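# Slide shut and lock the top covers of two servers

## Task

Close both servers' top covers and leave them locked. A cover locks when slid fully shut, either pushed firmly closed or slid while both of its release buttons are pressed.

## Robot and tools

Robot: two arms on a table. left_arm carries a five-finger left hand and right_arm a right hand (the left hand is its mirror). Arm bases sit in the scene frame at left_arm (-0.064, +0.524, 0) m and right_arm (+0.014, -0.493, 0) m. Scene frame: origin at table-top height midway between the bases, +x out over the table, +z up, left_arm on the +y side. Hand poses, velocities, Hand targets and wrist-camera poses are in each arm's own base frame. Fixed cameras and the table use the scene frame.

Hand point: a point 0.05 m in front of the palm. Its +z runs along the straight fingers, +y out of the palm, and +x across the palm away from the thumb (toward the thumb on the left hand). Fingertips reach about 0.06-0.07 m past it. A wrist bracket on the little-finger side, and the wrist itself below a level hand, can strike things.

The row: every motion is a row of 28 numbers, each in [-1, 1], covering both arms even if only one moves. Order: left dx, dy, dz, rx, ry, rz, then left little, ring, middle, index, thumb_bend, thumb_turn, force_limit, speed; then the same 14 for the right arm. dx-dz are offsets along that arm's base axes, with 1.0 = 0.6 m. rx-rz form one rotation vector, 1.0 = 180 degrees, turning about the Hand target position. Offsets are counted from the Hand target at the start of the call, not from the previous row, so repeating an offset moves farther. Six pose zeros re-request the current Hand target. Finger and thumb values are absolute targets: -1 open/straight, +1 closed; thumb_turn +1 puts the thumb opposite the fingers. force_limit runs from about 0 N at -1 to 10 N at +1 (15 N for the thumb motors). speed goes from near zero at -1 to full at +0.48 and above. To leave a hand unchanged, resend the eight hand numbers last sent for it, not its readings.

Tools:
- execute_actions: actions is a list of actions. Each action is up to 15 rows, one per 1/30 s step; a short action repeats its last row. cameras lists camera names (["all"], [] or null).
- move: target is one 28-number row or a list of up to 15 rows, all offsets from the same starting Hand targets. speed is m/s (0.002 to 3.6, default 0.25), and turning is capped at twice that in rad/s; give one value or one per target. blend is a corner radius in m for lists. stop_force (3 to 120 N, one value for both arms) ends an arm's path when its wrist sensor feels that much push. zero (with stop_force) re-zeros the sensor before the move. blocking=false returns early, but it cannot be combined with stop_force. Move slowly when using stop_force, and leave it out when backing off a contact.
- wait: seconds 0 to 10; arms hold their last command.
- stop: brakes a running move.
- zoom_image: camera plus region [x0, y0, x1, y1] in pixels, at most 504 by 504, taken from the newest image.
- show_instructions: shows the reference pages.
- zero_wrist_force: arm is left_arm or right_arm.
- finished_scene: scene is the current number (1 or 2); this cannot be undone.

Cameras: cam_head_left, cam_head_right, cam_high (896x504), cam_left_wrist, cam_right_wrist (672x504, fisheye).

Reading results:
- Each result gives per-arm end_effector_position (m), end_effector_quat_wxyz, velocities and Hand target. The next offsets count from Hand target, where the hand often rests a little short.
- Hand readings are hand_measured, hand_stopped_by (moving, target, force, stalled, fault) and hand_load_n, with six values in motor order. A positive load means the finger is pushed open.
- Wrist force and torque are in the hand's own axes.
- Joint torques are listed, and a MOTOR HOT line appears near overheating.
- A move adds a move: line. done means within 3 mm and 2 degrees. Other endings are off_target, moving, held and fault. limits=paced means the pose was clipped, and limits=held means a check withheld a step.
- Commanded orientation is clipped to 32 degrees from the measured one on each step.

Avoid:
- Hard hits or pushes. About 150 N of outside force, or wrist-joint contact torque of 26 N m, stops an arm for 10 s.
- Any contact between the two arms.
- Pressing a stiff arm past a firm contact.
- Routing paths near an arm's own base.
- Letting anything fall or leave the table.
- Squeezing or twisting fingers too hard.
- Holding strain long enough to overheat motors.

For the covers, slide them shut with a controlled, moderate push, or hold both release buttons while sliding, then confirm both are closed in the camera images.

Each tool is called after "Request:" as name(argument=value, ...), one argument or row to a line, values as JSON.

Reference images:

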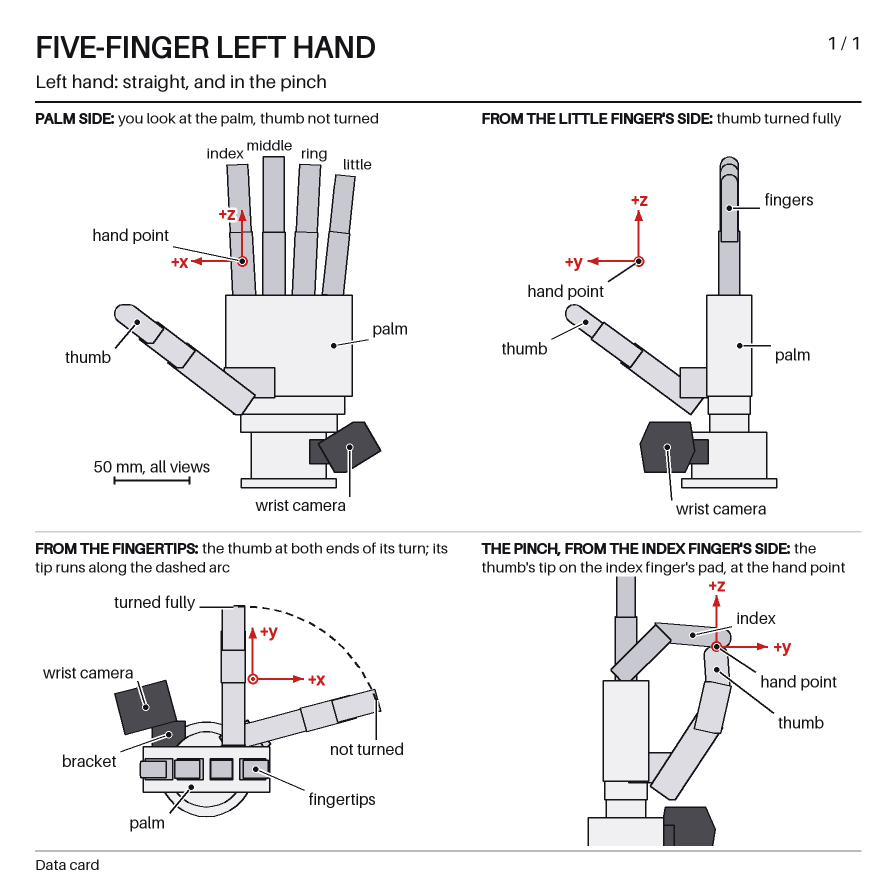

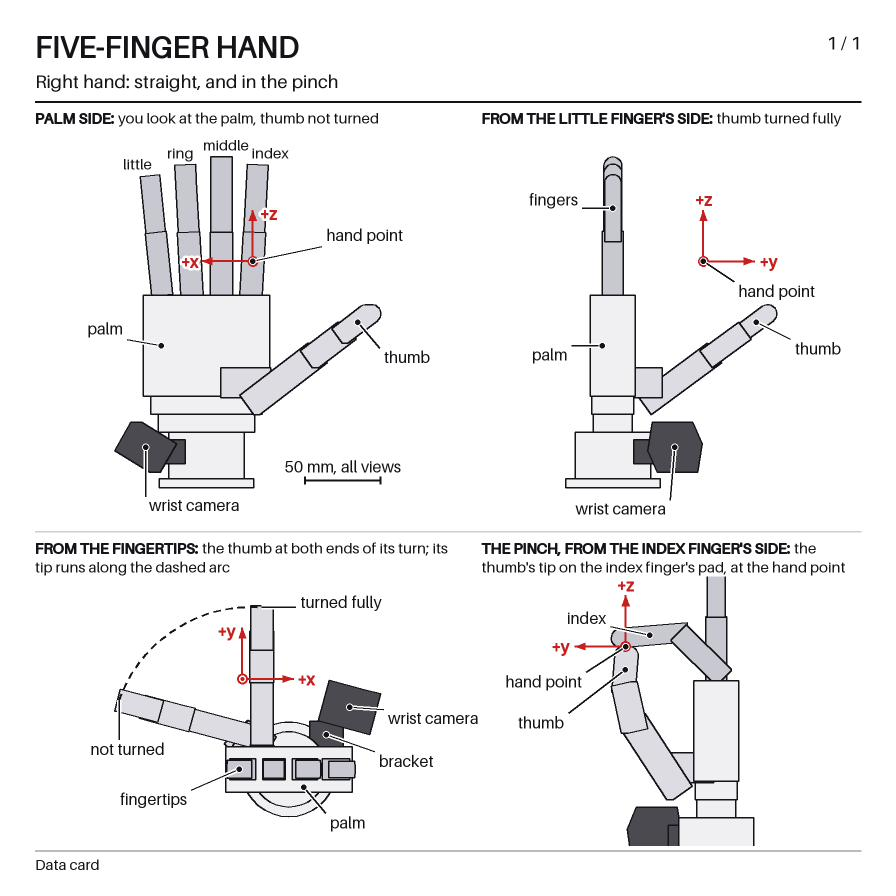

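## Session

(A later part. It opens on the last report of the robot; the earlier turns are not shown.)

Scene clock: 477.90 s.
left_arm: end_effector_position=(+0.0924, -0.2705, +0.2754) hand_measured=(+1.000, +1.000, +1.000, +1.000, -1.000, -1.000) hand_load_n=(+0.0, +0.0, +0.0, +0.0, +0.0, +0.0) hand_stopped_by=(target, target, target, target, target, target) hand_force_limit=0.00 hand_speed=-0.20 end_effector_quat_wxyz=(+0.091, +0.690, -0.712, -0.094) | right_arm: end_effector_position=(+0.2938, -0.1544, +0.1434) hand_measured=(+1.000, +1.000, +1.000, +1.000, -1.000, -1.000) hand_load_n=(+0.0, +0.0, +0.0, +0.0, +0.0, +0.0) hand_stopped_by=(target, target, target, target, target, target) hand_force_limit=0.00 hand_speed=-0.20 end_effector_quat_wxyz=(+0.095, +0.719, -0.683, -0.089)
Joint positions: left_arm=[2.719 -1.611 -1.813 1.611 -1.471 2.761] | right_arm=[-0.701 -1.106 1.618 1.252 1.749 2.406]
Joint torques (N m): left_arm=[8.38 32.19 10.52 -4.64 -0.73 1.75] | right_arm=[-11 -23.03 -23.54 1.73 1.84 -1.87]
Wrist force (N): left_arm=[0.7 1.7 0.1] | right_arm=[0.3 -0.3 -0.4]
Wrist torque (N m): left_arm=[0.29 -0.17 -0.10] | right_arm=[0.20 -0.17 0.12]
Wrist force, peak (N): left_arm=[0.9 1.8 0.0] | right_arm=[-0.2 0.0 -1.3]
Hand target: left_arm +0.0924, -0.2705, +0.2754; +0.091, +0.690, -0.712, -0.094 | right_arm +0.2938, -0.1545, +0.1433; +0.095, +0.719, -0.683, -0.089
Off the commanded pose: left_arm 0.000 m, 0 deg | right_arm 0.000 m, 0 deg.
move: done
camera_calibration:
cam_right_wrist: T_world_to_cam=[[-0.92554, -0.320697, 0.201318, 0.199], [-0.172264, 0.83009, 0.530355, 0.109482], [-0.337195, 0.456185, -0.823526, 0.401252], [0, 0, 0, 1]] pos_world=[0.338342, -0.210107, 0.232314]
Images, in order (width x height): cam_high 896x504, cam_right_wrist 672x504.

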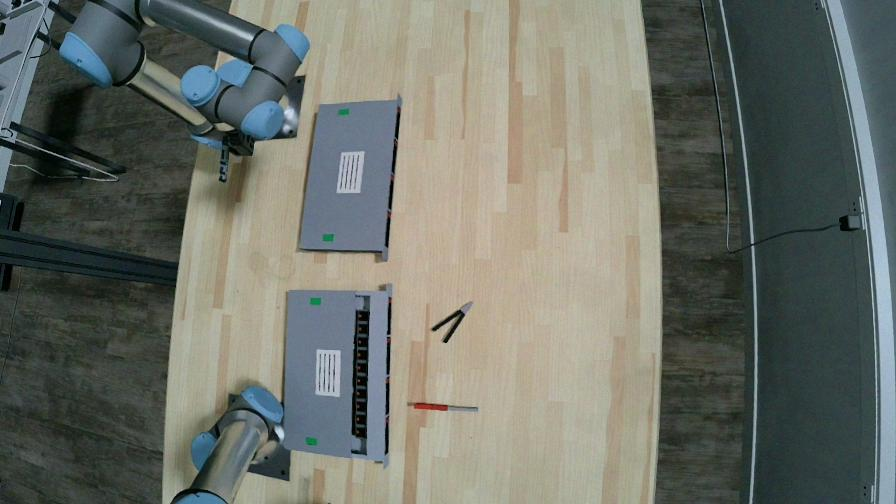

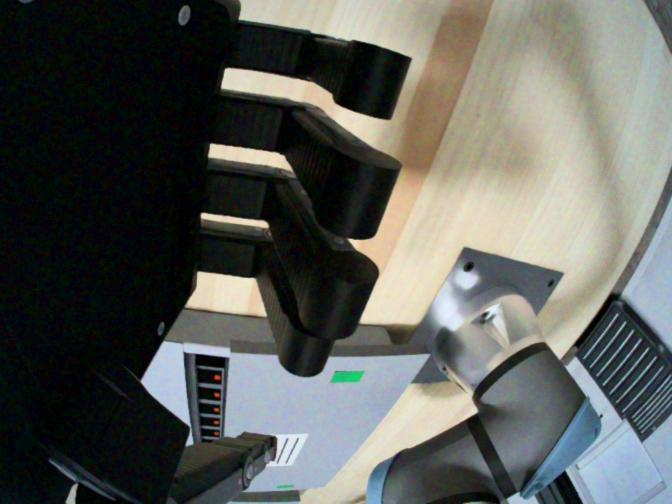

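Request:
move(
  target=[
    [0,0,0,0,0,0,1,1,1,1,-1,-1,0,-0.2,0,0,0.17,0,0,0,1,1,1,1,-1,-1,0,-0.2],
    [0,0,0,0,0,0,1,1,1,1,-1,-1,0,-0.2,0.06,0.424,0.17,0,0,0,1,1,1,1,-1,-1,0,-0.2],
    [0,0,0,0,0,0,1,1,1,1,-1,-1,0,-0.2,-0.1147,0.6987,0.1,0,0,0,1,1,1,1,-1,-1,0,-0.2],
    [0,0,0,0,0,0,1,1,1,1,-1,-1,0,-0.2,-0.1147,0.6987,-0.114,0,0,0,1,1,1,1,-1,-1,0,-0.2],
  ],
  speed=[0.2,0.3,0.3,0.12],
  blend=[0.05,0.08,0.03,0],
  cameras=["cam_high","cam_right_wrist"],
)

Scene clock: 497.70 s.
left_arm: end_effector_position=(+0.0924, -0.2705, +0.2754) hand_measured=(+1.000, +1.000, +1.000, +1.000, -1.000, -1.000) hand_load_n=(+0.0, +0.0, +0.0, +0.0, +0.0, +0.0) hand_stopped_by=(target, target, target, target, target, target) hand_force_limit=0.00 hand_speed=-0.20 end_effector_quat_wxyz=(+0.091, +0.690, -0.712, -0.094) | right_arm: end_effector_position=(+0.2250, +0.2647, +0.0750) hand_measured=(+1.000, +1.000, +1.000, +1.000, -1.000, -1.000) hand_load_n=(+0.0, +0.5, +0.0, +0.0, -0.5, +0.0) hand_stopped_by=(target, target, target, target, target, target) hand_force_limit=0.00 hand_speed=-0.20 end_effector_quat_wxyz=(+0.095, +0.719, -0.683, -0.089)
Joint positions: left_arm=[2.719 -1.611 -1.813 1.611 -1.471 2.761] | right_arm=[0.283 -1.069 1.79 1.105 1.512 3.366]
Joint torques (N m): left_arm=[7.8 32.27 11 -4.49 -0.55 1.61] | right_arm=[8.55 -21.17 -1.66 1.67 -1.83 1.85]
Wrist force (N): left_arm=[0.8 1.3 0.2] | right_arm=[0.5 -0.4 -0.5]
Wrist torque (N m): left_arm=[0.22 -0.17 -0.09] | right_arm=[0.18 -0.18 0.06]
Wrist force, peak (N): left_arm=[0.9 1.9 0.1] | right_arm=[1.2 0.0 -0.8]
Hand target: left_arm +0.0924, -0.2705, +0.2754; +0.091, +0.690, -0.712, -0.094 | right_arm +0.2250, +0.2647, +0.0749; +0.095, +0.719, -0.683, -0.089
Off the commanded pose: left_arm 0.000 m, 0 deg | right_arm 0.000 m, 0 deg.
move: done
camera_calibration:
cam_right_wrist: T_world_to_cam=[[-0.925545, -0.320709, 0.201275, 0.283508], [-0.172265, 0.830041, 0.53043, -0.213985], [-0.33718, 0.456265, -0.823488, 0.130509], [0, 0, 0, 1]] pos_world=[0.269542, 0.208993, 0.163914]
Images, in order (width x height): cam_high 896x504, cam_right_wrist 672x504.

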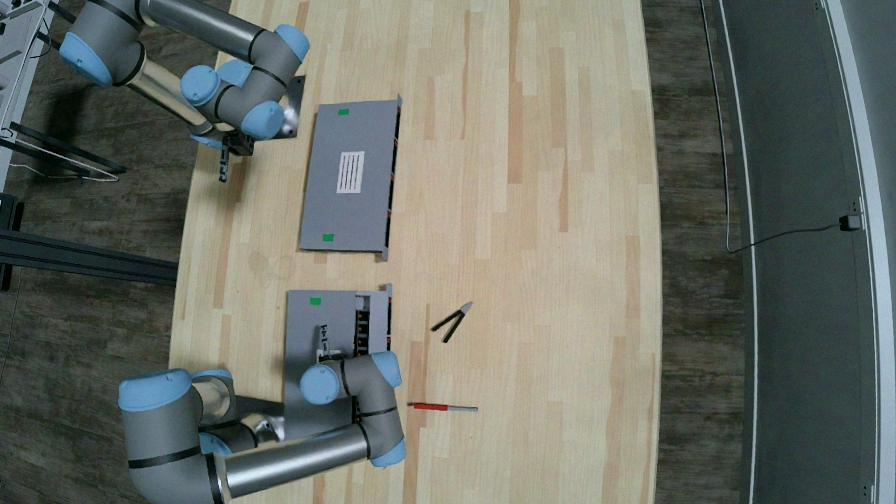

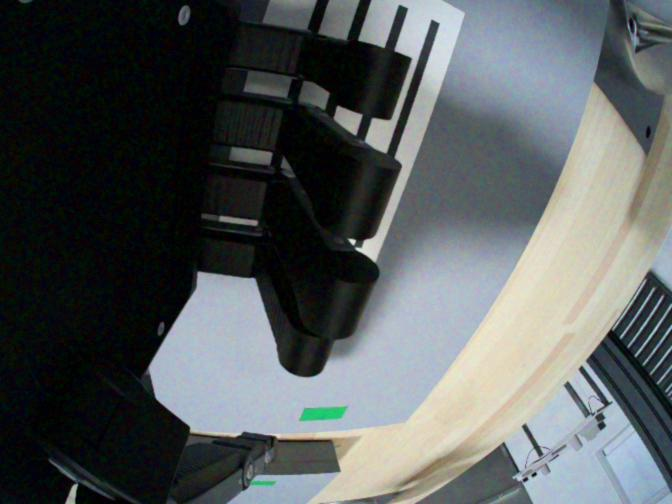

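Request:
move(
  target=[0,0,0,0,0,0,1,1,1,1,-1,-1,0,-0.2,0,0,-0.04,0,0,0,1,1,1,1,-1,-1,0,-0.2],
  speed=0.01,
  stop_force=8,
  cameras=["cam_high","cam_right_wrist"],
)

Scene clock: 502.13 s.
left_arm: end_effector_position=(+0.0924, -0.2705, +0.2754) hand_measured=(+1.000, +1.000, +1.000, +1.000, -1.000, -1.000) hand_load_n=(+0.0, +0.0, +0.0, +0.5, +0.0, +0.0) hand_stopped_by=(target, target, target, target, target, target) hand_force_limit=0.00 hand_speed=-0.20 end_effector_quat_wxyz=(+0.091, +0.690, -0.712, -0.094) | right_arm: end_effector_position=(+0.2250, +0.2647, +0.0584) hand_measured=(+1.000, +1.000, +1.000, +1.000, -1.000, -1.000) hand_load_n=(+0.0, +0.0, +0.0, +0.0, +0.0, +0.0) hand_stopped_by=(target, target, target, target, target, target) hand_force_limit=0.00 hand_speed=-0.20 end_effector_quat_wxyz=(+0.095, +0.719, -0.683, -0.089)
Joint positions: left_arm=[2.719 -1.611 -1.813 1.611 -1.471 2.761] | right_arm=[0.283 -1.042 1.801 1.067 1.512 3.366]
Joint torques (N m): left_arm=[8.33 31.29 10.47 -4.44 -0.45 1.67] | right_arm=[7.92 -41.51 -19.13 2.55 -1.7 1.63]
Wrist force (N): left_arm=[0.7 1.5 0.1] | right_arm=[-0.4 -0.9 -12.8]
Wrist torque (N m): left_arm=[0.26 -0.17 -0.10] | right_arm=[0.88 0.46 0.00]
Wrist force, peak (N): left_arm=[1.1 1.7 0.1] | right_arm=[-0.2 -0.5 -31.9]
Hand target: left_arm +0.0924, -0.2705, +0.2754; +0.091, +0.690, -0.712, -0.094 | right_arm +0.2250, +0.2647, +0.0584; +0.095, +0.719, -0.683, -0.089 (not the last commanded pose)
Off the commanded pose: left_arm 0.000 m, 0 deg | right_arm 0.007 m, 0 deg.
move: contact (right_arm)
camera_calibration:
cam_right_wrist: T_world_to_cam=[[-0.925509, -0.320739, 0.201394, 0.286828], [-0.172258, 0.830082, 0.530369, -0.205182], [-0.337284, 0.45617, -0.823498, 0.116889], [0, 0, 0, 1]] pos_world=[0.269543, 0.208993, 0.147314]
Images, in order (width x height): cam_high 896x504, cam_right_wrist 672x504.

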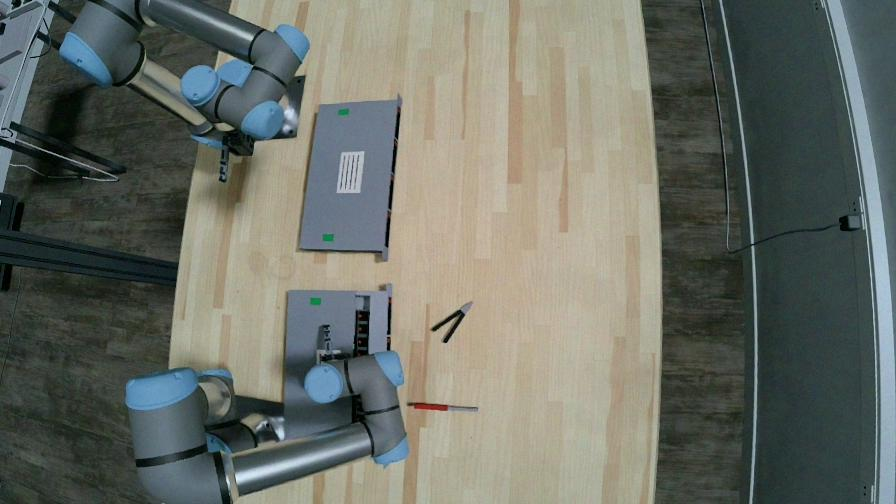

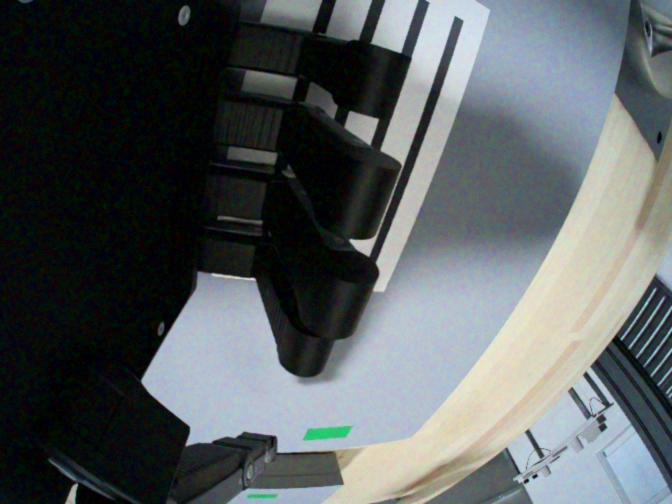

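Request:
move(
  target=[0,0,0,0,0,0,1,1,1,1,-1,-1,0,-0.2,-0.0133,-0.0007,0,0,0,0,1,1,1,1,-1,-1,0,-0.2],
  speed=0.01,
  cameras=["cam_high"],
)

Request:
zoom_image(
  camera="cam_high",
  region=[270, 270, 410, 350],
)

Scene clock: 505.43 s.
left_arm: end_effector_position=(+0.0924, -0.2705, +0.2754) hand_measured=(+1.000, +1.000, +1.000, +1.000, -1.000, -1.000) hand_load_n=(+0.0, +0.0, +0.0, +0.0, +0.0, +0.0) hand_stopped_by=(target, target, target, target, target, target) hand_force_limit=0.00 hand_speed=-0.20 end_effector_quat_wxyz=(+0.091, +0.690, -0.712, -0.094) | right_arm: end_effector_position=(+0.2170, +0.2643, +0.0584) hand_measured=(+1.000, +1.000, +1.000, +1.000, -1.000, -1.000) hand_load_n=(+0.0, +0.0, +0.0, -0.5, +0.0, +0.0) hand_stopped_by=(target, target, target, target, target, target) hand_force_limit=0.00 hand_speed=-0.20 end_effector_quat_wxyz=(+0.095, +0.719, -0.683, -0.089)
Joint positions: left_arm=[2.719 -1.611 -1.813 1.611 -1.471 2.761] | right_arm=[0.288 -1.054 1.823 1.057 1.511 3.37]
Joint torques (N m): left_arm=[8.05 31 10.83 -4.33 -0.36 1.81] | right_arm=[8.29 -46.32 -0.79 1.32 -1.84 1.86]
Wrist force (N): left_arm=[0.7 1.6 0.4] | right_arm=[0.3 -0.7 -1.6]
Wrist torque (N m): left_arm=[0.25 -0.15 -0.10] | right_arm=[0.23 -0.07 0.04]
Wrist force, peak (N): left_arm=[1.1 1.7 0.5] | right_arm=[-0.3 -1.0 -12.7]
Hand target: left_arm +0.0924, -0.2705, +0.2754; +0.091, +0.690, -0.712, -0.094 | right_arm +0.2170, +0.2643, +0.0584; +0.095, +0.719, -0.683, -0.089
Off the commanded pose: left_arm 0.000 m, 0 deg | right_arm 0.000 m, 0 deg.
move: done
Images, in order (width x height): cam_high 896x504.

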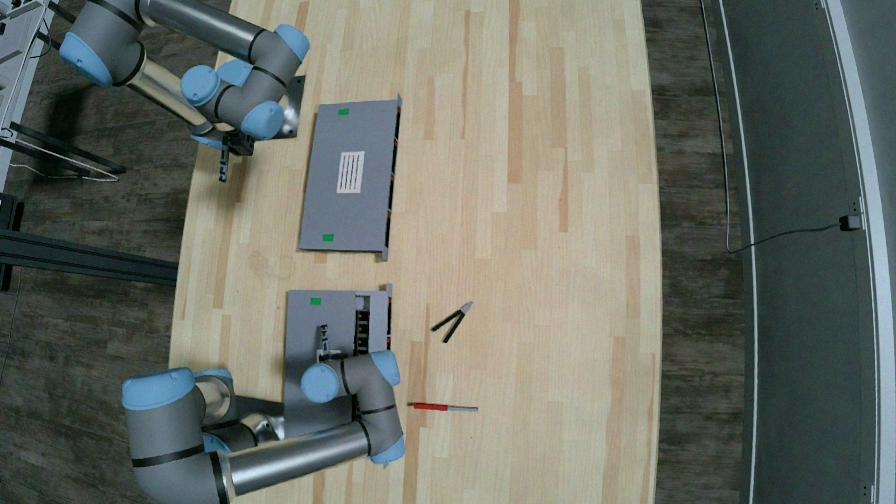

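Scaled by 3.600 from the camera's 896x504 image, which has a finer 1280x720 frame.

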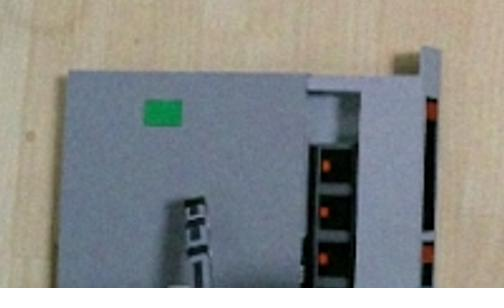

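Request:
execute_actions(
  actions=[],
  cameras=["cam_right_wrist","cam_head_left"],
)

Request:
zoom_image(
  camera="cam_right_wrist",
  region=[190, 400, 430, 504],
)

Request:
zoom_image(
  camera="cam_head_left",
  region=[485, 412, 565, 504],
)

Scene clock: 511.97 s.
left_arm: end_effector_position=(+0.0924, -0.2705, +0.2754) hand_measured=(+1.000, +1.000, +1.000, +1.000, -1.000, -1.000) hand_load_n=(+0.0, +0.0, +0.0, +0.0, +0.0, -0.5) hand_stopped_by=(target, target, target, target, target, target) hand_force_limit=0.00 hand_speed=-0.20 end_effector_quat_wxyz=(+0.091, +0.690, -0.712, -0.094) | right_arm: end_effector_position=(+0.2170, +0.2643, +0.0584) hand_measured=(+1.000, +1.000, +1.000, +1.000, -1.000, -1.000) hand_load_n=(+0.0, +0.0, +0.0, +0.0, +0.0, +0.0) hand_stopped_by=(target, target, target, target, target, target) hand_force_limit=0.00 hand_speed=-0.20 end_effector_quat_wxyz=(+0.095, +0.719, -0.683, -0.089)
Joint positions: left_arm=[2.719 -1.611 -1.813 1.611 -1.471 2.761] | right_arm=[0.288 -1.054 1.823 1.057 1.511 3.37]
Joint velocities: within noise
Joint torques (N m): left_arm=[7.49 31.56 10.32 -4.32 -0.23 1.72] | right_arm=[8.58 -46.21 -1.18 1.4 -1.97 1.52]
Motor temperatures (°C): left_arm=[25 28 23 33 28 33] | right_arm=[22 25 25 33 32 31]
Wrist force (N): left_arm=[0.7 1.7 0.1] | right_arm=[0.2 -0.7 -1.7]
Wrist torque (N m): left_arm=[0.29 -0.15 -0.11] | right_arm=[0.23 -0.07 0.03]
Wrist force, peak (N): left_arm=[1.0 1.8 0.3] | right_arm=[0.3 -0.7 -2.2]
Hand target: left_arm +0.0924, -0.2705, +0.2754; +0.091, +0.690, -0.712, -0.094 | right_arm +0.2170, +0.2643, +0.0584; +0.095, +0.719, -0.683, -0.089
Off the commanded pose: left_arm 0.000 m, 0 deg | right_arm 0.000 m, 0 deg.
camera_calibration:
cam_right_wrist: T_world_to_cam=[[-0.925509, -0.320739, 0.201394, 0.279296], [-0.172258, 0.830082, 0.530369, -0.206228], [-0.337284, 0.45617, -0.823498, 0.114373], [0, 0, 0, 1]] pos_world=[0.261543, 0.208593, 0.147314]
Images, in order (width x height): cam_head_left 896x504, cam_right_wrist 672x504.

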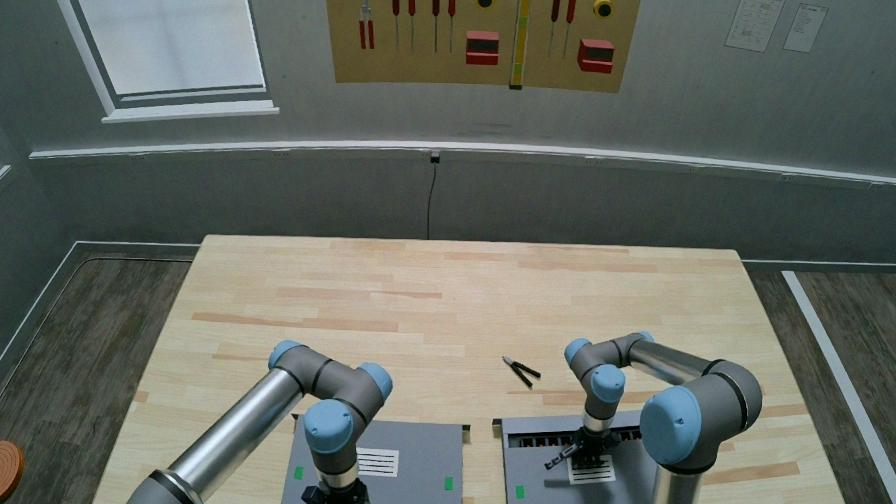

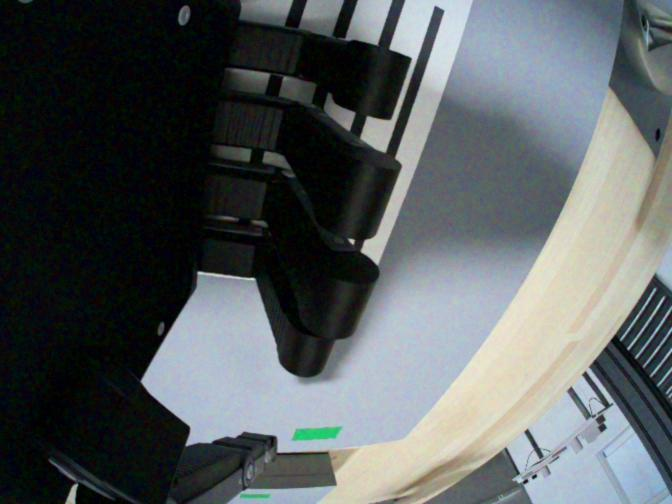

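Scaled by 2.100 from the camera's 672x504 image, which has a finer 960x720 frame.

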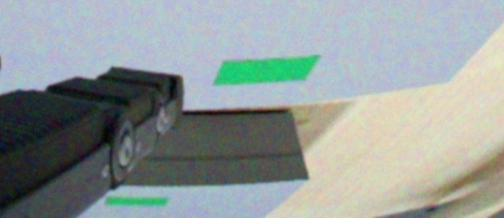

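Scaled by 5.478 from the camera's 896x504 image, which has a finer 1280x720 frame.

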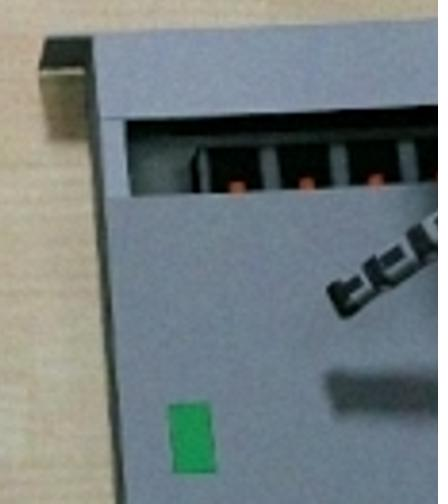

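Request:
move(
  target=[
    [0,0,0,0,0,0,1,1,1,1,-1,-1,0,-0.2,0,0,0.1,0,0,0,1,1,1,1,-1,-1,0,-0.2],
    [0,0,0,0,0,0,1,1,1,1,-1,-1,0,-0.2,0.081,-0.0123,0.236,0.0046,-0.0832,0,1,1,1,1,-1,-1,0,-0.2],
  ],
  speed=0.15,
  blend=[0.02,0],
)

Request:
move(
  target=[0,0,0,0,0,0,1,1,1,1,-1,-1,0,-0.2,0,0,0,0,0,0,-1,-1,-1,-1,-1,-1,0.2,0],
  cameras=["cam_high","cam_right_wrist"],
)

Scene clock: 526.17 s.
left_arm: end_effector_position=(+0.0924, -0.2705, +0.2754) hand_measured=(+1.000, +1.000, +1.000, +1.000, -1.000, -1.000) hand_load_n=(+0.0, +0.0, +0.0, +0.0, +0.0, +0.0) hand_stopped_by=(target, target, target, target, target, target) hand_force_limit=0.00 hand_speed=-0.20 end_effector_quat_wxyz=(+0.091, +0.690, -0.712, -0.094) | right_arm: end_effector_position=(+0.2655, +0.2569, +0.1999) hand_measured=(+1.000, +1.000, +1.000, +1.000, -1.000, -1.000) hand_load_n=(+0.0, +0.0, +0.0, +0.0, +0.0, +0.0) hand_stopped_by=(target, target, target, target, target, target) hand_force_limit=0.00 hand_speed=-0.20 end_effector_quat_wxyz=(+0.000, +0.725, -0.689, +0.000)
Joint positions: left_arm=[2.719 -1.611 -1.813 1.611 -1.471 2.761] | right_arm=[0.271 -1.323 1.645 1.248 1.571 3.361]
Joint torques (N m): left_arm=[7.45 31.84 10.47 -4.19 -0.22 1.67] | right_arm=[-10.74 -41.54 -26.85 3.62 1.8 -1.78]
Wrist force (N): left_arm=[0.7 1.3 0.2] | right_arm=[0.5 -0.6 -0.4]
Wrist torque (N m): left_arm=[0.23 -0.17 -0.09] | right_arm=[0.23 -0.20 0.18]
Wrist force, peak (N): left_arm=[0.9 1.9 0.4] | right_arm=[0.3 -0.6 -2.2]
Hand target: left_arm +0.0924, -0.2705, +0.2754; +0.091, +0.690, -0.712, -0.094 | right_arm +0.2656, +0.2569, +0.2000; +0.000, +0.725, -0.689, +0.000
Off the commanded pose: left_arm 0.000 m, 0 deg | right_arm 0.000 m, 0 deg.
move: done

Scene clock: 527.20 s.
left_arm: end_effector_position=(+0.0924, -0.2705, +0.2754) hand_measured=(+1.000, +1.000, +1.000, +1.000, -1.000, -1.000) hand_load_n=(+0.0, +0.0, +0.0, +0.0, -0.5, +0.0) hand_stopped_by=(target, target, target, target, target, target) hand_force_limit=0.00 hand_speed=-0.20 end_effector_quat_wxyz=(+0.091, +0.690, -0.712, -0.094) | right_arm: end_effector_position=(+0.2656, +0.2569, +0.2000) hand_measured=(-1.000, -1.000, -1.000, -1.000, -1.000, -1.000) hand_load_n=(+0.0, +0.0, +0.0, +0.0, +0.0, +0.0) hand_stopped_by=(target, target, target, target, target, target) hand_force_limit=0.20 hand_speed=0.00 end_effector_quat_wxyz=(+0.000, +0.725, -0.689, +0.000)
Joint positions: left_arm=[2.719 -1.611 -1.813 1.611 -1.471 2.761] | right_arm=[0.271 -1.323 1.645 1.248 1.571 3.361]
Joint torques (N m): left_arm=[7.75 31.72 10.95 -4.08 -0.31 1.71] | right_arm=[-10.13 -40.44 -25.5 2.86 1.23 -1.98]
Wrist force (N): left_arm=[0.8 1.5 0.2] | right_arm=[0.4 -0.8 -0.4]
Wrist torque (N m): left_arm=[0.26 -0.18 -0.09] | right_arm=[0.19 -0.19 0.16]
Wrist force, peak (N): left_arm=[1.0 1.8 0.2] | right_arm=[0.7 -0.7 -0.5]
Hand target: left_arm +0.0924, -0.2705, +0.2754; +0.091, +0.690, -0.712, -0.094 | right_arm +0.2656, +0.2569, +0.2000; +0.000, +0.725, -0.689, +0.000
Off the commanded pose: left_arm 0.000 m, 0 deg | right_arm 0.000 m, 0 deg.
move: done
camera_calibration:
cam_right_wrist: T_world_to_cam=[[-0.945501, -0.321874, -0.0492472, 0.349133], [-0.305061, 0.822728, 0.479643, -0.219576], [-0.113867, 0.468526, -0.876081, 0.198805], [0, 0, 0, 1]] pos_world=[0.285759, 0.199883, 0.296681]
Images, in order (width x height): cam_high 896x504, cam_right_wrist 672x504.

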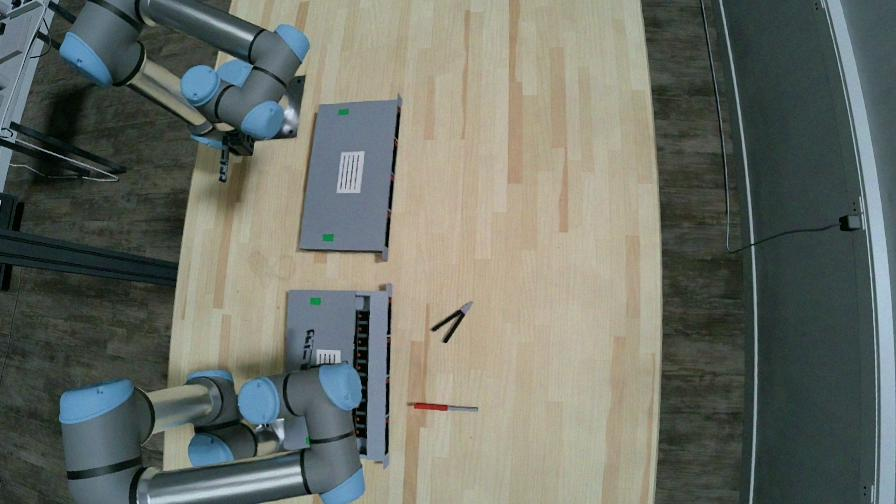

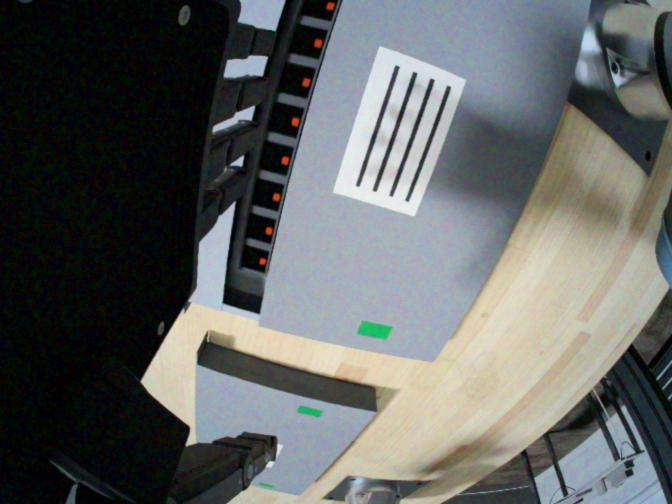

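Request:
zoom_image(
  camera="cam_right_wrist",
  region=[180, 270, 320, 370],
)

Request:
zoom_image(
  camera="cam_right_wrist",
  region=[380, 280, 520, 380],
)

Scaled by 3.600 from the camera's 672x504 image, which has a finer 960x720 frame.

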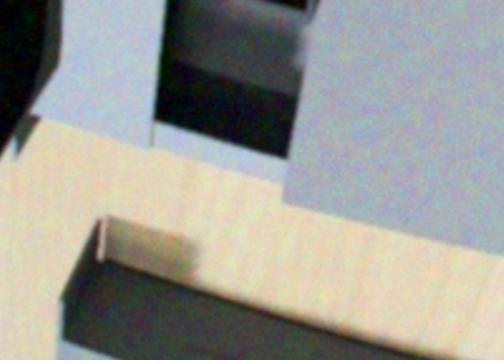

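Scaled by 3.600 from the camera's 672x504 image, which has a finer 960x720 frame.

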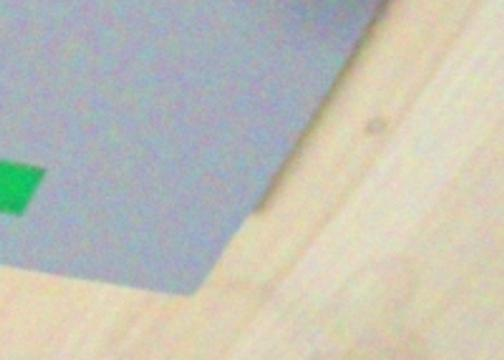

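Request:
move(
  target=[
    [0,0,0,0,0,0,1,1,1,1,-1,-1,0,-0.2,0.2882,0.0412,0.05,0,0,0.5,1,1,1,1,-1,-1,0,-0.2],
    [0,0,0,0,0,0,1,1,1,1,-1,-1,0,-0.2,0.2882,0.0412,-0.16,0,0,0.5,1,1,1,1,-1,-1,0,-0.2],
  ],
  speed=[0.4,0.2],
  cameras=["cam_high","cam_right_wrist"],
)

Scene clock: 545.43 s.
left_arm: end_effector_position=(+0.0924, -0.2705, +0.2754) hand_measured=(+1.000, +1.000, +1.000, +1.000, -1.000, -1.000) hand_load_n=(+0.0, +0.0, +0.0, +0.0, +0.0, +0.0) hand_stopped_by=(target, target, target, target, target, target) hand_force_limit=0.00 hand_speed=-0.20 end_effector_quat_wxyz=(+0.091, +0.690, -0.712, -0.094) | right_arm: end_effector_position=(+0.4385, +0.2817, +0.1041) hand_measured=(+1.000, +1.000, +1.000, +1.000, -1.000, -1.000) hand_load_n=(+0.0, +0.0, +0.0, +0.0, +0.0, +0.0) hand_stopped_by=(target, target, target, target, target, target) hand_force_limit=0.00 hand_speed=-0.20 end_effector_quat_wxyz=(+0.000, +1.000, +0.026, +0.000)
Joint positions: left_arm=[2.719 -1.611 -1.813 1.611 -1.471 2.761] | right_arm=[0.402 -0.822 1.131 1.261 1.571 1.921]
Joint torques (N m): left_arm=[7.82 31.36 10.94 -4.01 -0.02 1.71] | right_arm=[-7.72 -35.43 -7.11 1.19 -1.83 -1.93]
Wrist force (N): left_arm=[0.9 1.6 0.1] | right_arm=[0.7 -0.7 -0.1]
Wrist torque (N m): left_arm=[0.27 -0.20 -0.08] | right_arm=[0.21 -0.24 0.18]
Wrist force, peak (N): left_arm=[0.9 2.0 0.1] | right_arm=[0.6 -0.7 -1.3]
Hand target: left_arm +0.0924, -0.2705, +0.2754; +0.091, +0.690, -0.712, -0.094 | right_arm +0.4385, +0.2817, +0.1040; +0.000, +1.000, +0.026, +0.000
Off the commanded pose: left_arm 0.000 m, 0 deg | right_arm 0.000 m, 0 deg.
move: done
camera_calibration:
cam_right_wrist: T_world_to_cam=[[0.321874, -0.945501, -0.0492472, 0.135802], [-0.822728, -0.305061, 0.479643, 0.403458], [-0.468526, -0.113867, -0.876081, 0.442435], [0, 0, 0, 1]] pos_world=[0.495517, 0.301859, 0.200781]
Images, in order (width x height): cam_high 896x504, cam_right_wrist 672x504.

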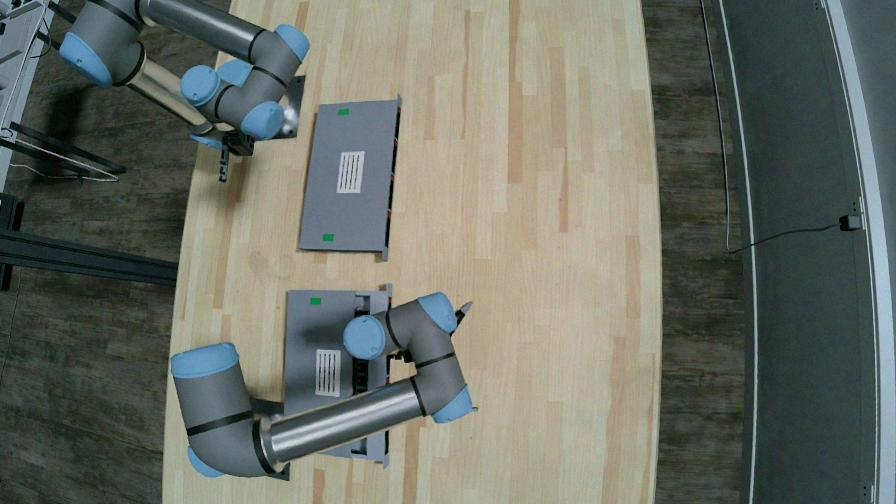

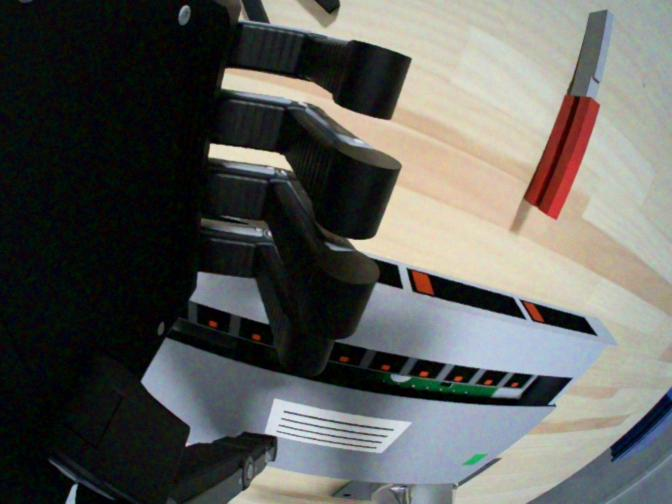

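Request:
zoom_image(
  camera="cam_right_wrist",
  region=[360, 340, 480, 430],
)

Request:
zoom_image(
  camera="cam_right_wrist",
  region=[480, 340, 620, 445],
)

Request:
zoom_image(
  camera="cam_right_wrist",
  region=[160, 290, 290, 390],
)

Scaled by 4.200 from the camera's 672x504 image, which has a finer 960x720 frame.

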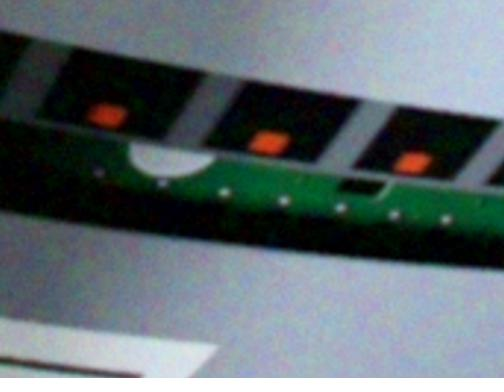

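Scaled by 3.600 from the camera's 672x504 image, which has a finer 960x720 frame.

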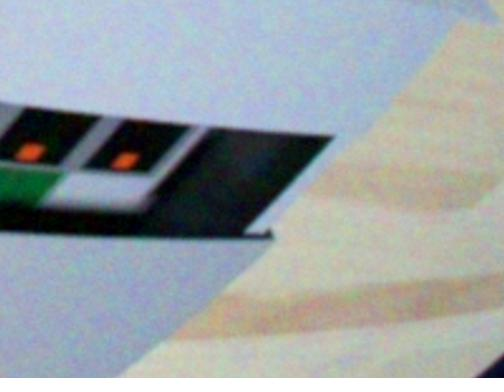

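Scaled by 3.877 from the camera's 672x504 image, which has a finer 960x720 frame.

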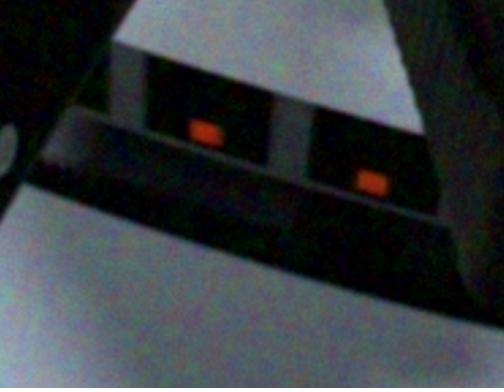

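Request:
move(
  target=[0,0,0,0,0,0,1,1,1,1,-1,-1,0,-0.2,-0.05,-0.4,-0.015,0,0,0,1,1,1,1,-1,-1,0,-0.2],
  speed=0.2,
  cameras=["cam_right_wrist"],
)

Scene clock: 570.40 s.
left_arm: end_effector_position=(+0.0924, -0.2705, +0.2754) hand_measured=(+1.000, +1.000, +1.000, +1.000, -1.000, -1.000) hand_load_n=(+0.0, +0.0, +0.0, +0.0, +0.0, +0.0) hand_stopped_by=(target, target, target, target, target, target) hand_force_limit=0.00 hand_speed=-0.20 end_effector_quat_wxyz=(+0.091, +0.690, -0.712, -0.094) | right_arm: end_effector_position=(+0.4085, +0.0417, +0.0950) hand_measured=(+1.000, +1.000, +1.000, +1.000, -1.000, -1.000) hand_load_n=(+0.0, +0.0, +0.0, +0.0, +0.0, +0.0) hand_stopped_by=(target, target, target, target, target, target) hand_force_limit=0.00 hand_speed=-0.20 end_effector_quat_wxyz=(+0.000, +1.000, +0.026, +0.000)
Joint positions: left_arm=[2.719 -1.611 -1.813 1.611 -1.471 2.761] | right_arm=[-0.069 -1.11 1.639 1.042 1.571 1.45]
Joint torques (N m): left_arm=[7.25 31.64 11.46 -4.04 -0.08 1.68] | right_arm=[-9.95 -47.59 -5.17 1.14 -1.86 -2.13]
Wrist force (N): left_arm=[0.9 1.4 0.1] | right_arm=[0.4 -0.5 -0.3]
Wrist torque (N m): left_arm=[0.24 -0.19 -0.08] | right_arm=[0.23 -0.18 0.17]
Wrist force, peak (N): left_arm=[1.0 1.9 0.1] | right_arm=[0.5 -1.8 0.0]
Hand target: left_arm +0.0924, -0.2705, +0.2754; +0.091, +0.690, -0.712, -0.094 | right_arm +0.4085, +0.0417, +0.0950; +0.000, +1.000, +0.026, +0.000
Off the commanded pose: left_arm 0.000 m, 0 deg | right_arm 0.000 m, 0 deg.
move: done
camera_calibration:
cam_right_wrist: T_world_to_cam=[[0.321796, -0.94553, -0.0492023, -0.081786], [-0.822758, -0.304972, 0.479647, 0.309964], [-0.468526, -0.113867, -0.876081, 0.39309], [0, 0, 0, 1]] pos_world=[0.465517, 0.0619591, 0.191681]
Images, in order (width x height): cam_right_wrist 672x504.

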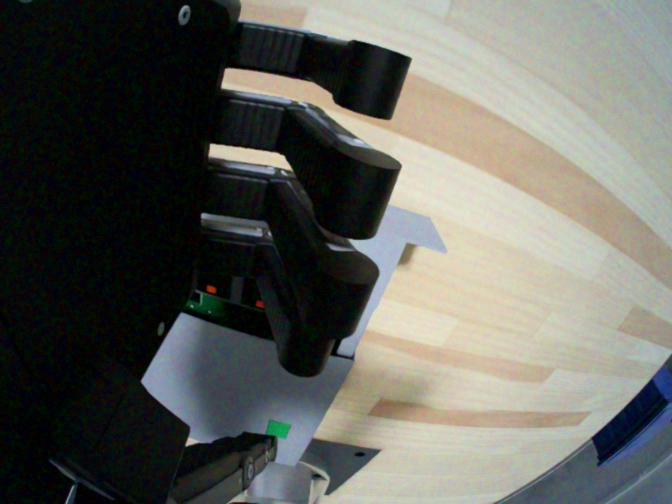

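Request:
zoom_image(
  camera="cam_right_wrist",
  region=[320, 320, 390, 380],
)

Request:
zoom_image(
  camera="cam_right_wrist",
  region=[170, 280, 290, 370],
)

Scaled by 7.200 from the camera's 672x504 image, which has a finer 960x720 frame.

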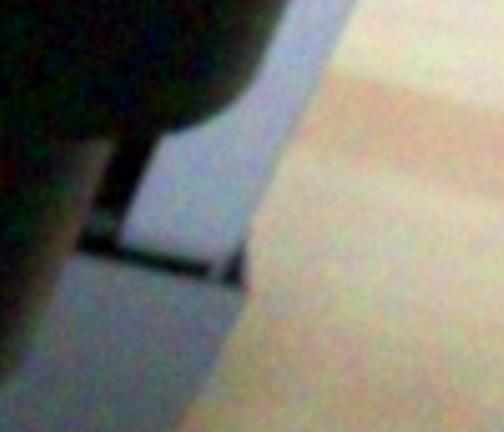

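Scaled by 4.200 from the camera's 672x504 image, which has a finer 960x720 frame.

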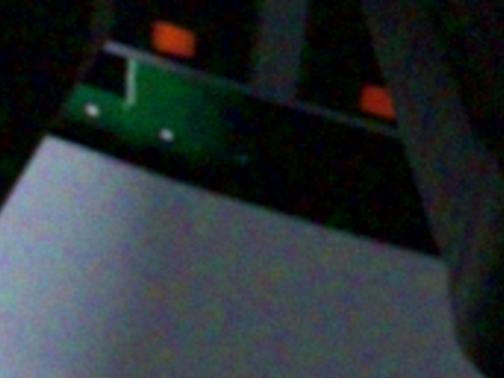

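Request:
move(
  target=[
    [0,0,0,0,0,0,1,1,1,1,-1,-1,0,-0.2,0,0,0.258,0,0,0,0,0,0,0,-1,-1,0.2,0],
    [0,0,0,0,0,0,1,1,1,1,-1,-1,0,-0.2,-0.0975,0.4305,0.258,0,0,0.25,0,0,0,0,-1,-1,0.2,0],
    [0,0,0,0,0,0,1,1,1,1,-1,-1,0,-0.2,-0.5917,0.381,0.258,0,0,0.5,0,0,0,0,-1,-1,0.2,0],
  ],
  speed=[0.25,0.4,0.3],
  blend=[0.05,0.08,0],
  cameras=["cam_right_wrist","cam_high"],
)

Scene clock: 593.57 s.
left_arm: end_effector_position=(+0.0924, -0.2705, +0.2754) hand_measured=(+1.000, +1.000, +1.000, +1.000, -1.000, -1.000) hand_load_n=(+0.0, +0.0, +0.0, +0.0, +0.0, +0.0) hand_stopped_by=(target, target, target, target, target, target) hand_force_limit=0.00 hand_speed=-0.20 end_effector_quat_wxyz=(+0.091, +0.690, -0.712, -0.094) | right_arm: end_effector_position=(+0.0535, +0.2702, +0.2498) hand_measured=(+0.000, +0.000, +0.000, +0.000, -1.000, -1.000) hand_load_n=(+0.0, +0.0, +0.0, +0.0, -0.5, +0.0) hand_stopped_by=(target, target, target, target, target, target) hand_force_limit=0.20 hand_speed=0.00 end_effector_quat_wxyz=(+0.000, +0.689, +0.725, +0.000)
Joint positions: left_arm=[2.719 -1.611 -1.813 1.611 -1.471 2.761] | right_arm=[1.134 -1.609 1.833 1.347 1.57 1.083]
Joint torques (N m): left_arm=[7.23 31.16 11.65 -3.92 0.09 1.73] | right_arm=[7.72 -21.92 -28.6 3.53 1.8 1.72]
Wrist force (N): left_arm=[0.6 1.6 0.2] | right_arm=[0.7 -0.7 -0.5]
Wrist torque (N m): left_arm=[0.27 -0.15 -0.10] | right_arm=[0.22 -0.23 0.10]
Wrist force, peak (N): left_arm=[1.0 1.8 0.3] | right_arm=[0.5 -1.9 -0.6]
Hand target: left_arm +0.0924, -0.2705, +0.2754; +0.091, +0.690, -0.712, -0.094 | right_arm +0.0535, +0.2703, +0.2498; +0.000, +0.689, +0.725, +0.000
Off the commanded pose: left_arm 0.000 m, 0 deg | right_arm 0.000 m, 0 deg.
move: done
camera_calibration:
cam_right_wrist: T_world_to_cam=[[0.945545, 0.321733, -0.0493116, -0.119721], [0.304962, -0.822735, 0.479693, 0.0928887], [0.113763, -0.468609, -0.87605, 0.452991], [0, 0, 0, 1]] pos_world=[0.0333411, 0.327217, 0.346381]
Images, in order (width x height): cam_high 896x504, cam_right_wrist 672x504.

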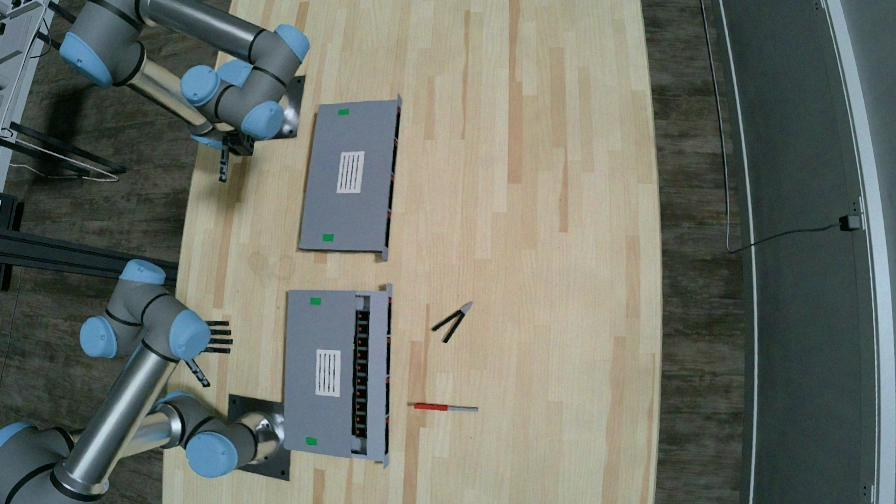

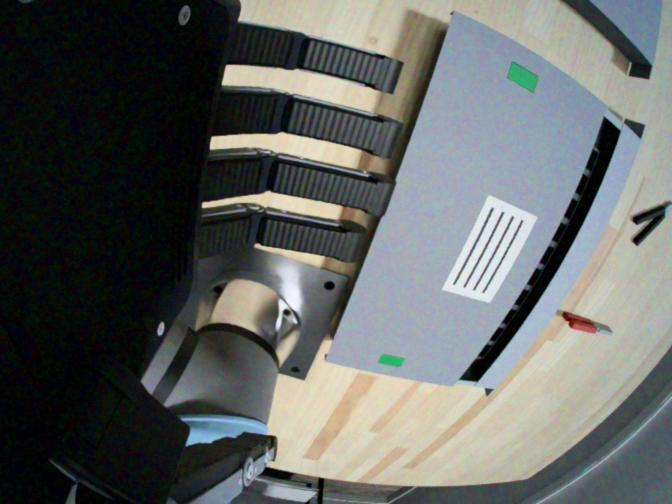

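Request:
move(
  target=[0,0,0,0,0,0,1,1,1,1,-1,-1,0,-0.2,0,0,-0.3397,0,0,0,0,0,0,0,-1,-1,0.2,0],
  speed=0.15,
)

Request:
move(
  target=[0,0,0,0,0,0,1,1,1,1,-1,-1,0,-0.2,0.1165,0.0064,0,0,0,0,0,0,0,0,-1,-1,0.2,0],
  speed=0.04,
  stop_force=5,
  cameras=["cam_right_wrist","cam_high"],
)

Scene clock: 598.20 s.
left_arm: end_effector_position=(+0.0924, -0.2705, +0.2754) hand_measured=(+1.000, +1.000, +1.000, +1.000, -1.000, -1.000) hand_load_n=(+0.0, +0.0, +0.0, +0.0, +0.0, +0.0) hand_stopped_by=(target, target, target, target, target, target) hand_force_limit=0.00 hand_speed=-0.20 end_effector_quat_wxyz=(+0.091, +0.690, -0.712, -0.094) | right_arm: end_effector_position=(+0.0535, +0.2703, +0.0461) hand_measured=(+0.000, +0.000, +0.000, +0.000, -1.000, -1.000) hand_load_n=(+0.0, +0.0, +0.5, +0.0, +0.0, +0.0) hand_stopped_by=(target, target, target, target, target, target) hand_force_limit=0.20 hand_speed=0.00 end_effector_quat_wxyz=(+0.000, +0.689, +0.725, +0.000)
Joint positions: left_arm=[2.719 -1.611 -1.813 1.611 -1.471 2.761] | right_arm=[1.134 -1.351 2.15 0.772 1.57 1.083]
Joint torques (N m): left_arm=[7.31 31.05 11.19 -3.83 0.22 1.75] | right_arm=[-11.05 -10.28 -2.25 1.22 1.74 -1.78]
Wrist force (N): left_arm=[0.6 1.5 0.2] | right_arm=[0.6 -0.8 -0.5]
Wrist torque (N m): left_arm=[0.24 -0.14 -0.10] | right_arm=[0.19 -0.21 0.11]
Wrist force, peak (N): left_arm=[1.1 1.7 0.4] | right_arm=[0.6 -0.6 -1.3]
Hand target: left_arm +0.0924, -0.2705, +0.2754; +0.091, +0.690, -0.712, -0.094 | right_arm +0.0535, +0.2703, +0.0460; +0.000, +0.689, +0.725, +0.000
Off the commanded pose: left_arm 0.000 m, 0 deg | right_arm 0.000 m, 0 deg.
move: done

Scene clock: 600.90 s.
left_arm: end_effector_position=(+0.0924, -0.2705, +0.2754) hand_measured=(+1.000, +1.000, +1.000, +1.000, -1.000, -1.000) hand_load_n=(+0.0, +0.0, +0.0, +0.0, +0.0, +0.0) hand_stopped_by=(target, target, target, target, target, target) hand_force_limit=0.00 hand_speed=-0.20 end_effector_quat_wxyz=(+0.091, +0.690, -0.712, -0.094) | right_arm: end_effector_position=(+0.1234, +0.2741, +0.0460) hand_measured=(+0.000, +0.000, +0.000, +0.000, -1.000, -1.000) hand_load_n=(+0.0, +0.0, +0.0, +0.0, -0.5, +0.0) hand_stopped_by=(target, target, target, target, target, target) hand_force_limit=0.20 hand_speed=0.00 end_effector_quat_wxyz=(+0.000, +0.689, +0.725, +0.000)
Joint positions: left_arm=[2.719 -1.611 -1.813 1.611 -1.471 2.761] | right_arm=[0.921 -1.329 2.121 0.78 1.571 0.87]
Joint torques (N m): left_arm=[7.32 31.48 11.69 -3.77 0.18 1.64] | right_arm=[-10.52 -11.03 -22.2 3.58 -1.68 -1.77]
Wrist force (N): left_arm=[0.8 1.7 0.2] | right_arm=[0.3 -0.8 -0.5]
Wrist torque (N m): left_arm=[0.28 -0.18 -0.10] | right_arm=[0.20 -0.17 0.15]
Wrist force, peak (N): left_arm=[1.0 1.7 -0.1] | right_arm=[0.6 -1.0 -0.6]
Hand target: left_arm +0.0924, -0.2705, +0.2754; +0.091, +0.690, -0.712, -0.094 | right_arm +0.1234, +0.2741, +0.0460; +0.000, +0.689, +0.725, +0.000
Off the commanded pose: left_arm 0.000 m, 0 deg | right_arm 0.000 m, 0 deg.
move: done
camera_calibration:
cam_right_wrist: T_world_to_cam=[[0.945501, 0.321874, -0.0492472, -0.197076], [0.305061, -0.822728, 0.479643, 0.172567], [0.113867, -0.468526, -0.876081, 0.268305], [0, 0, 0, 1]] pos_world=[0.103141, 0.331117, 0.142581]
Images, in order (width x height): cam_high 896x504, cam_right_wrist 672x504.

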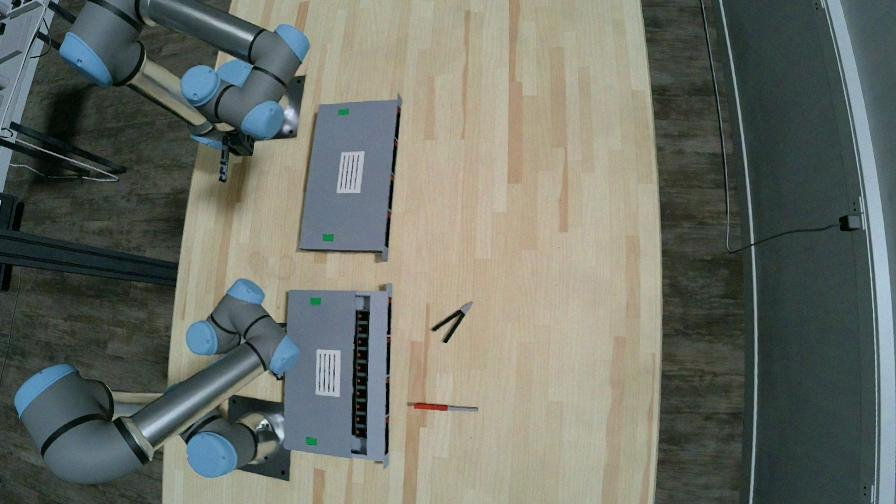

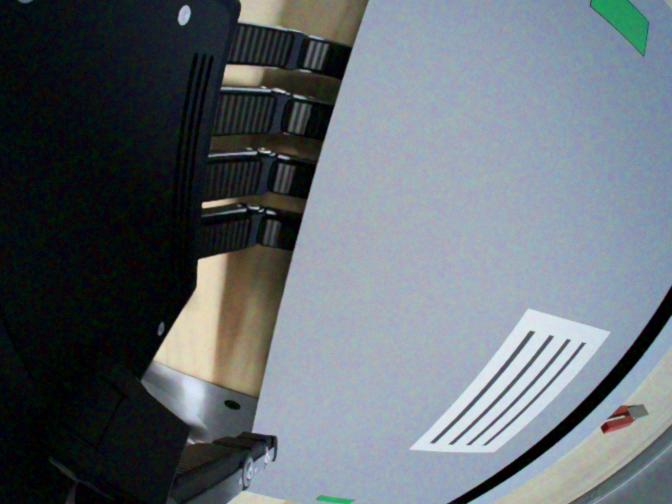

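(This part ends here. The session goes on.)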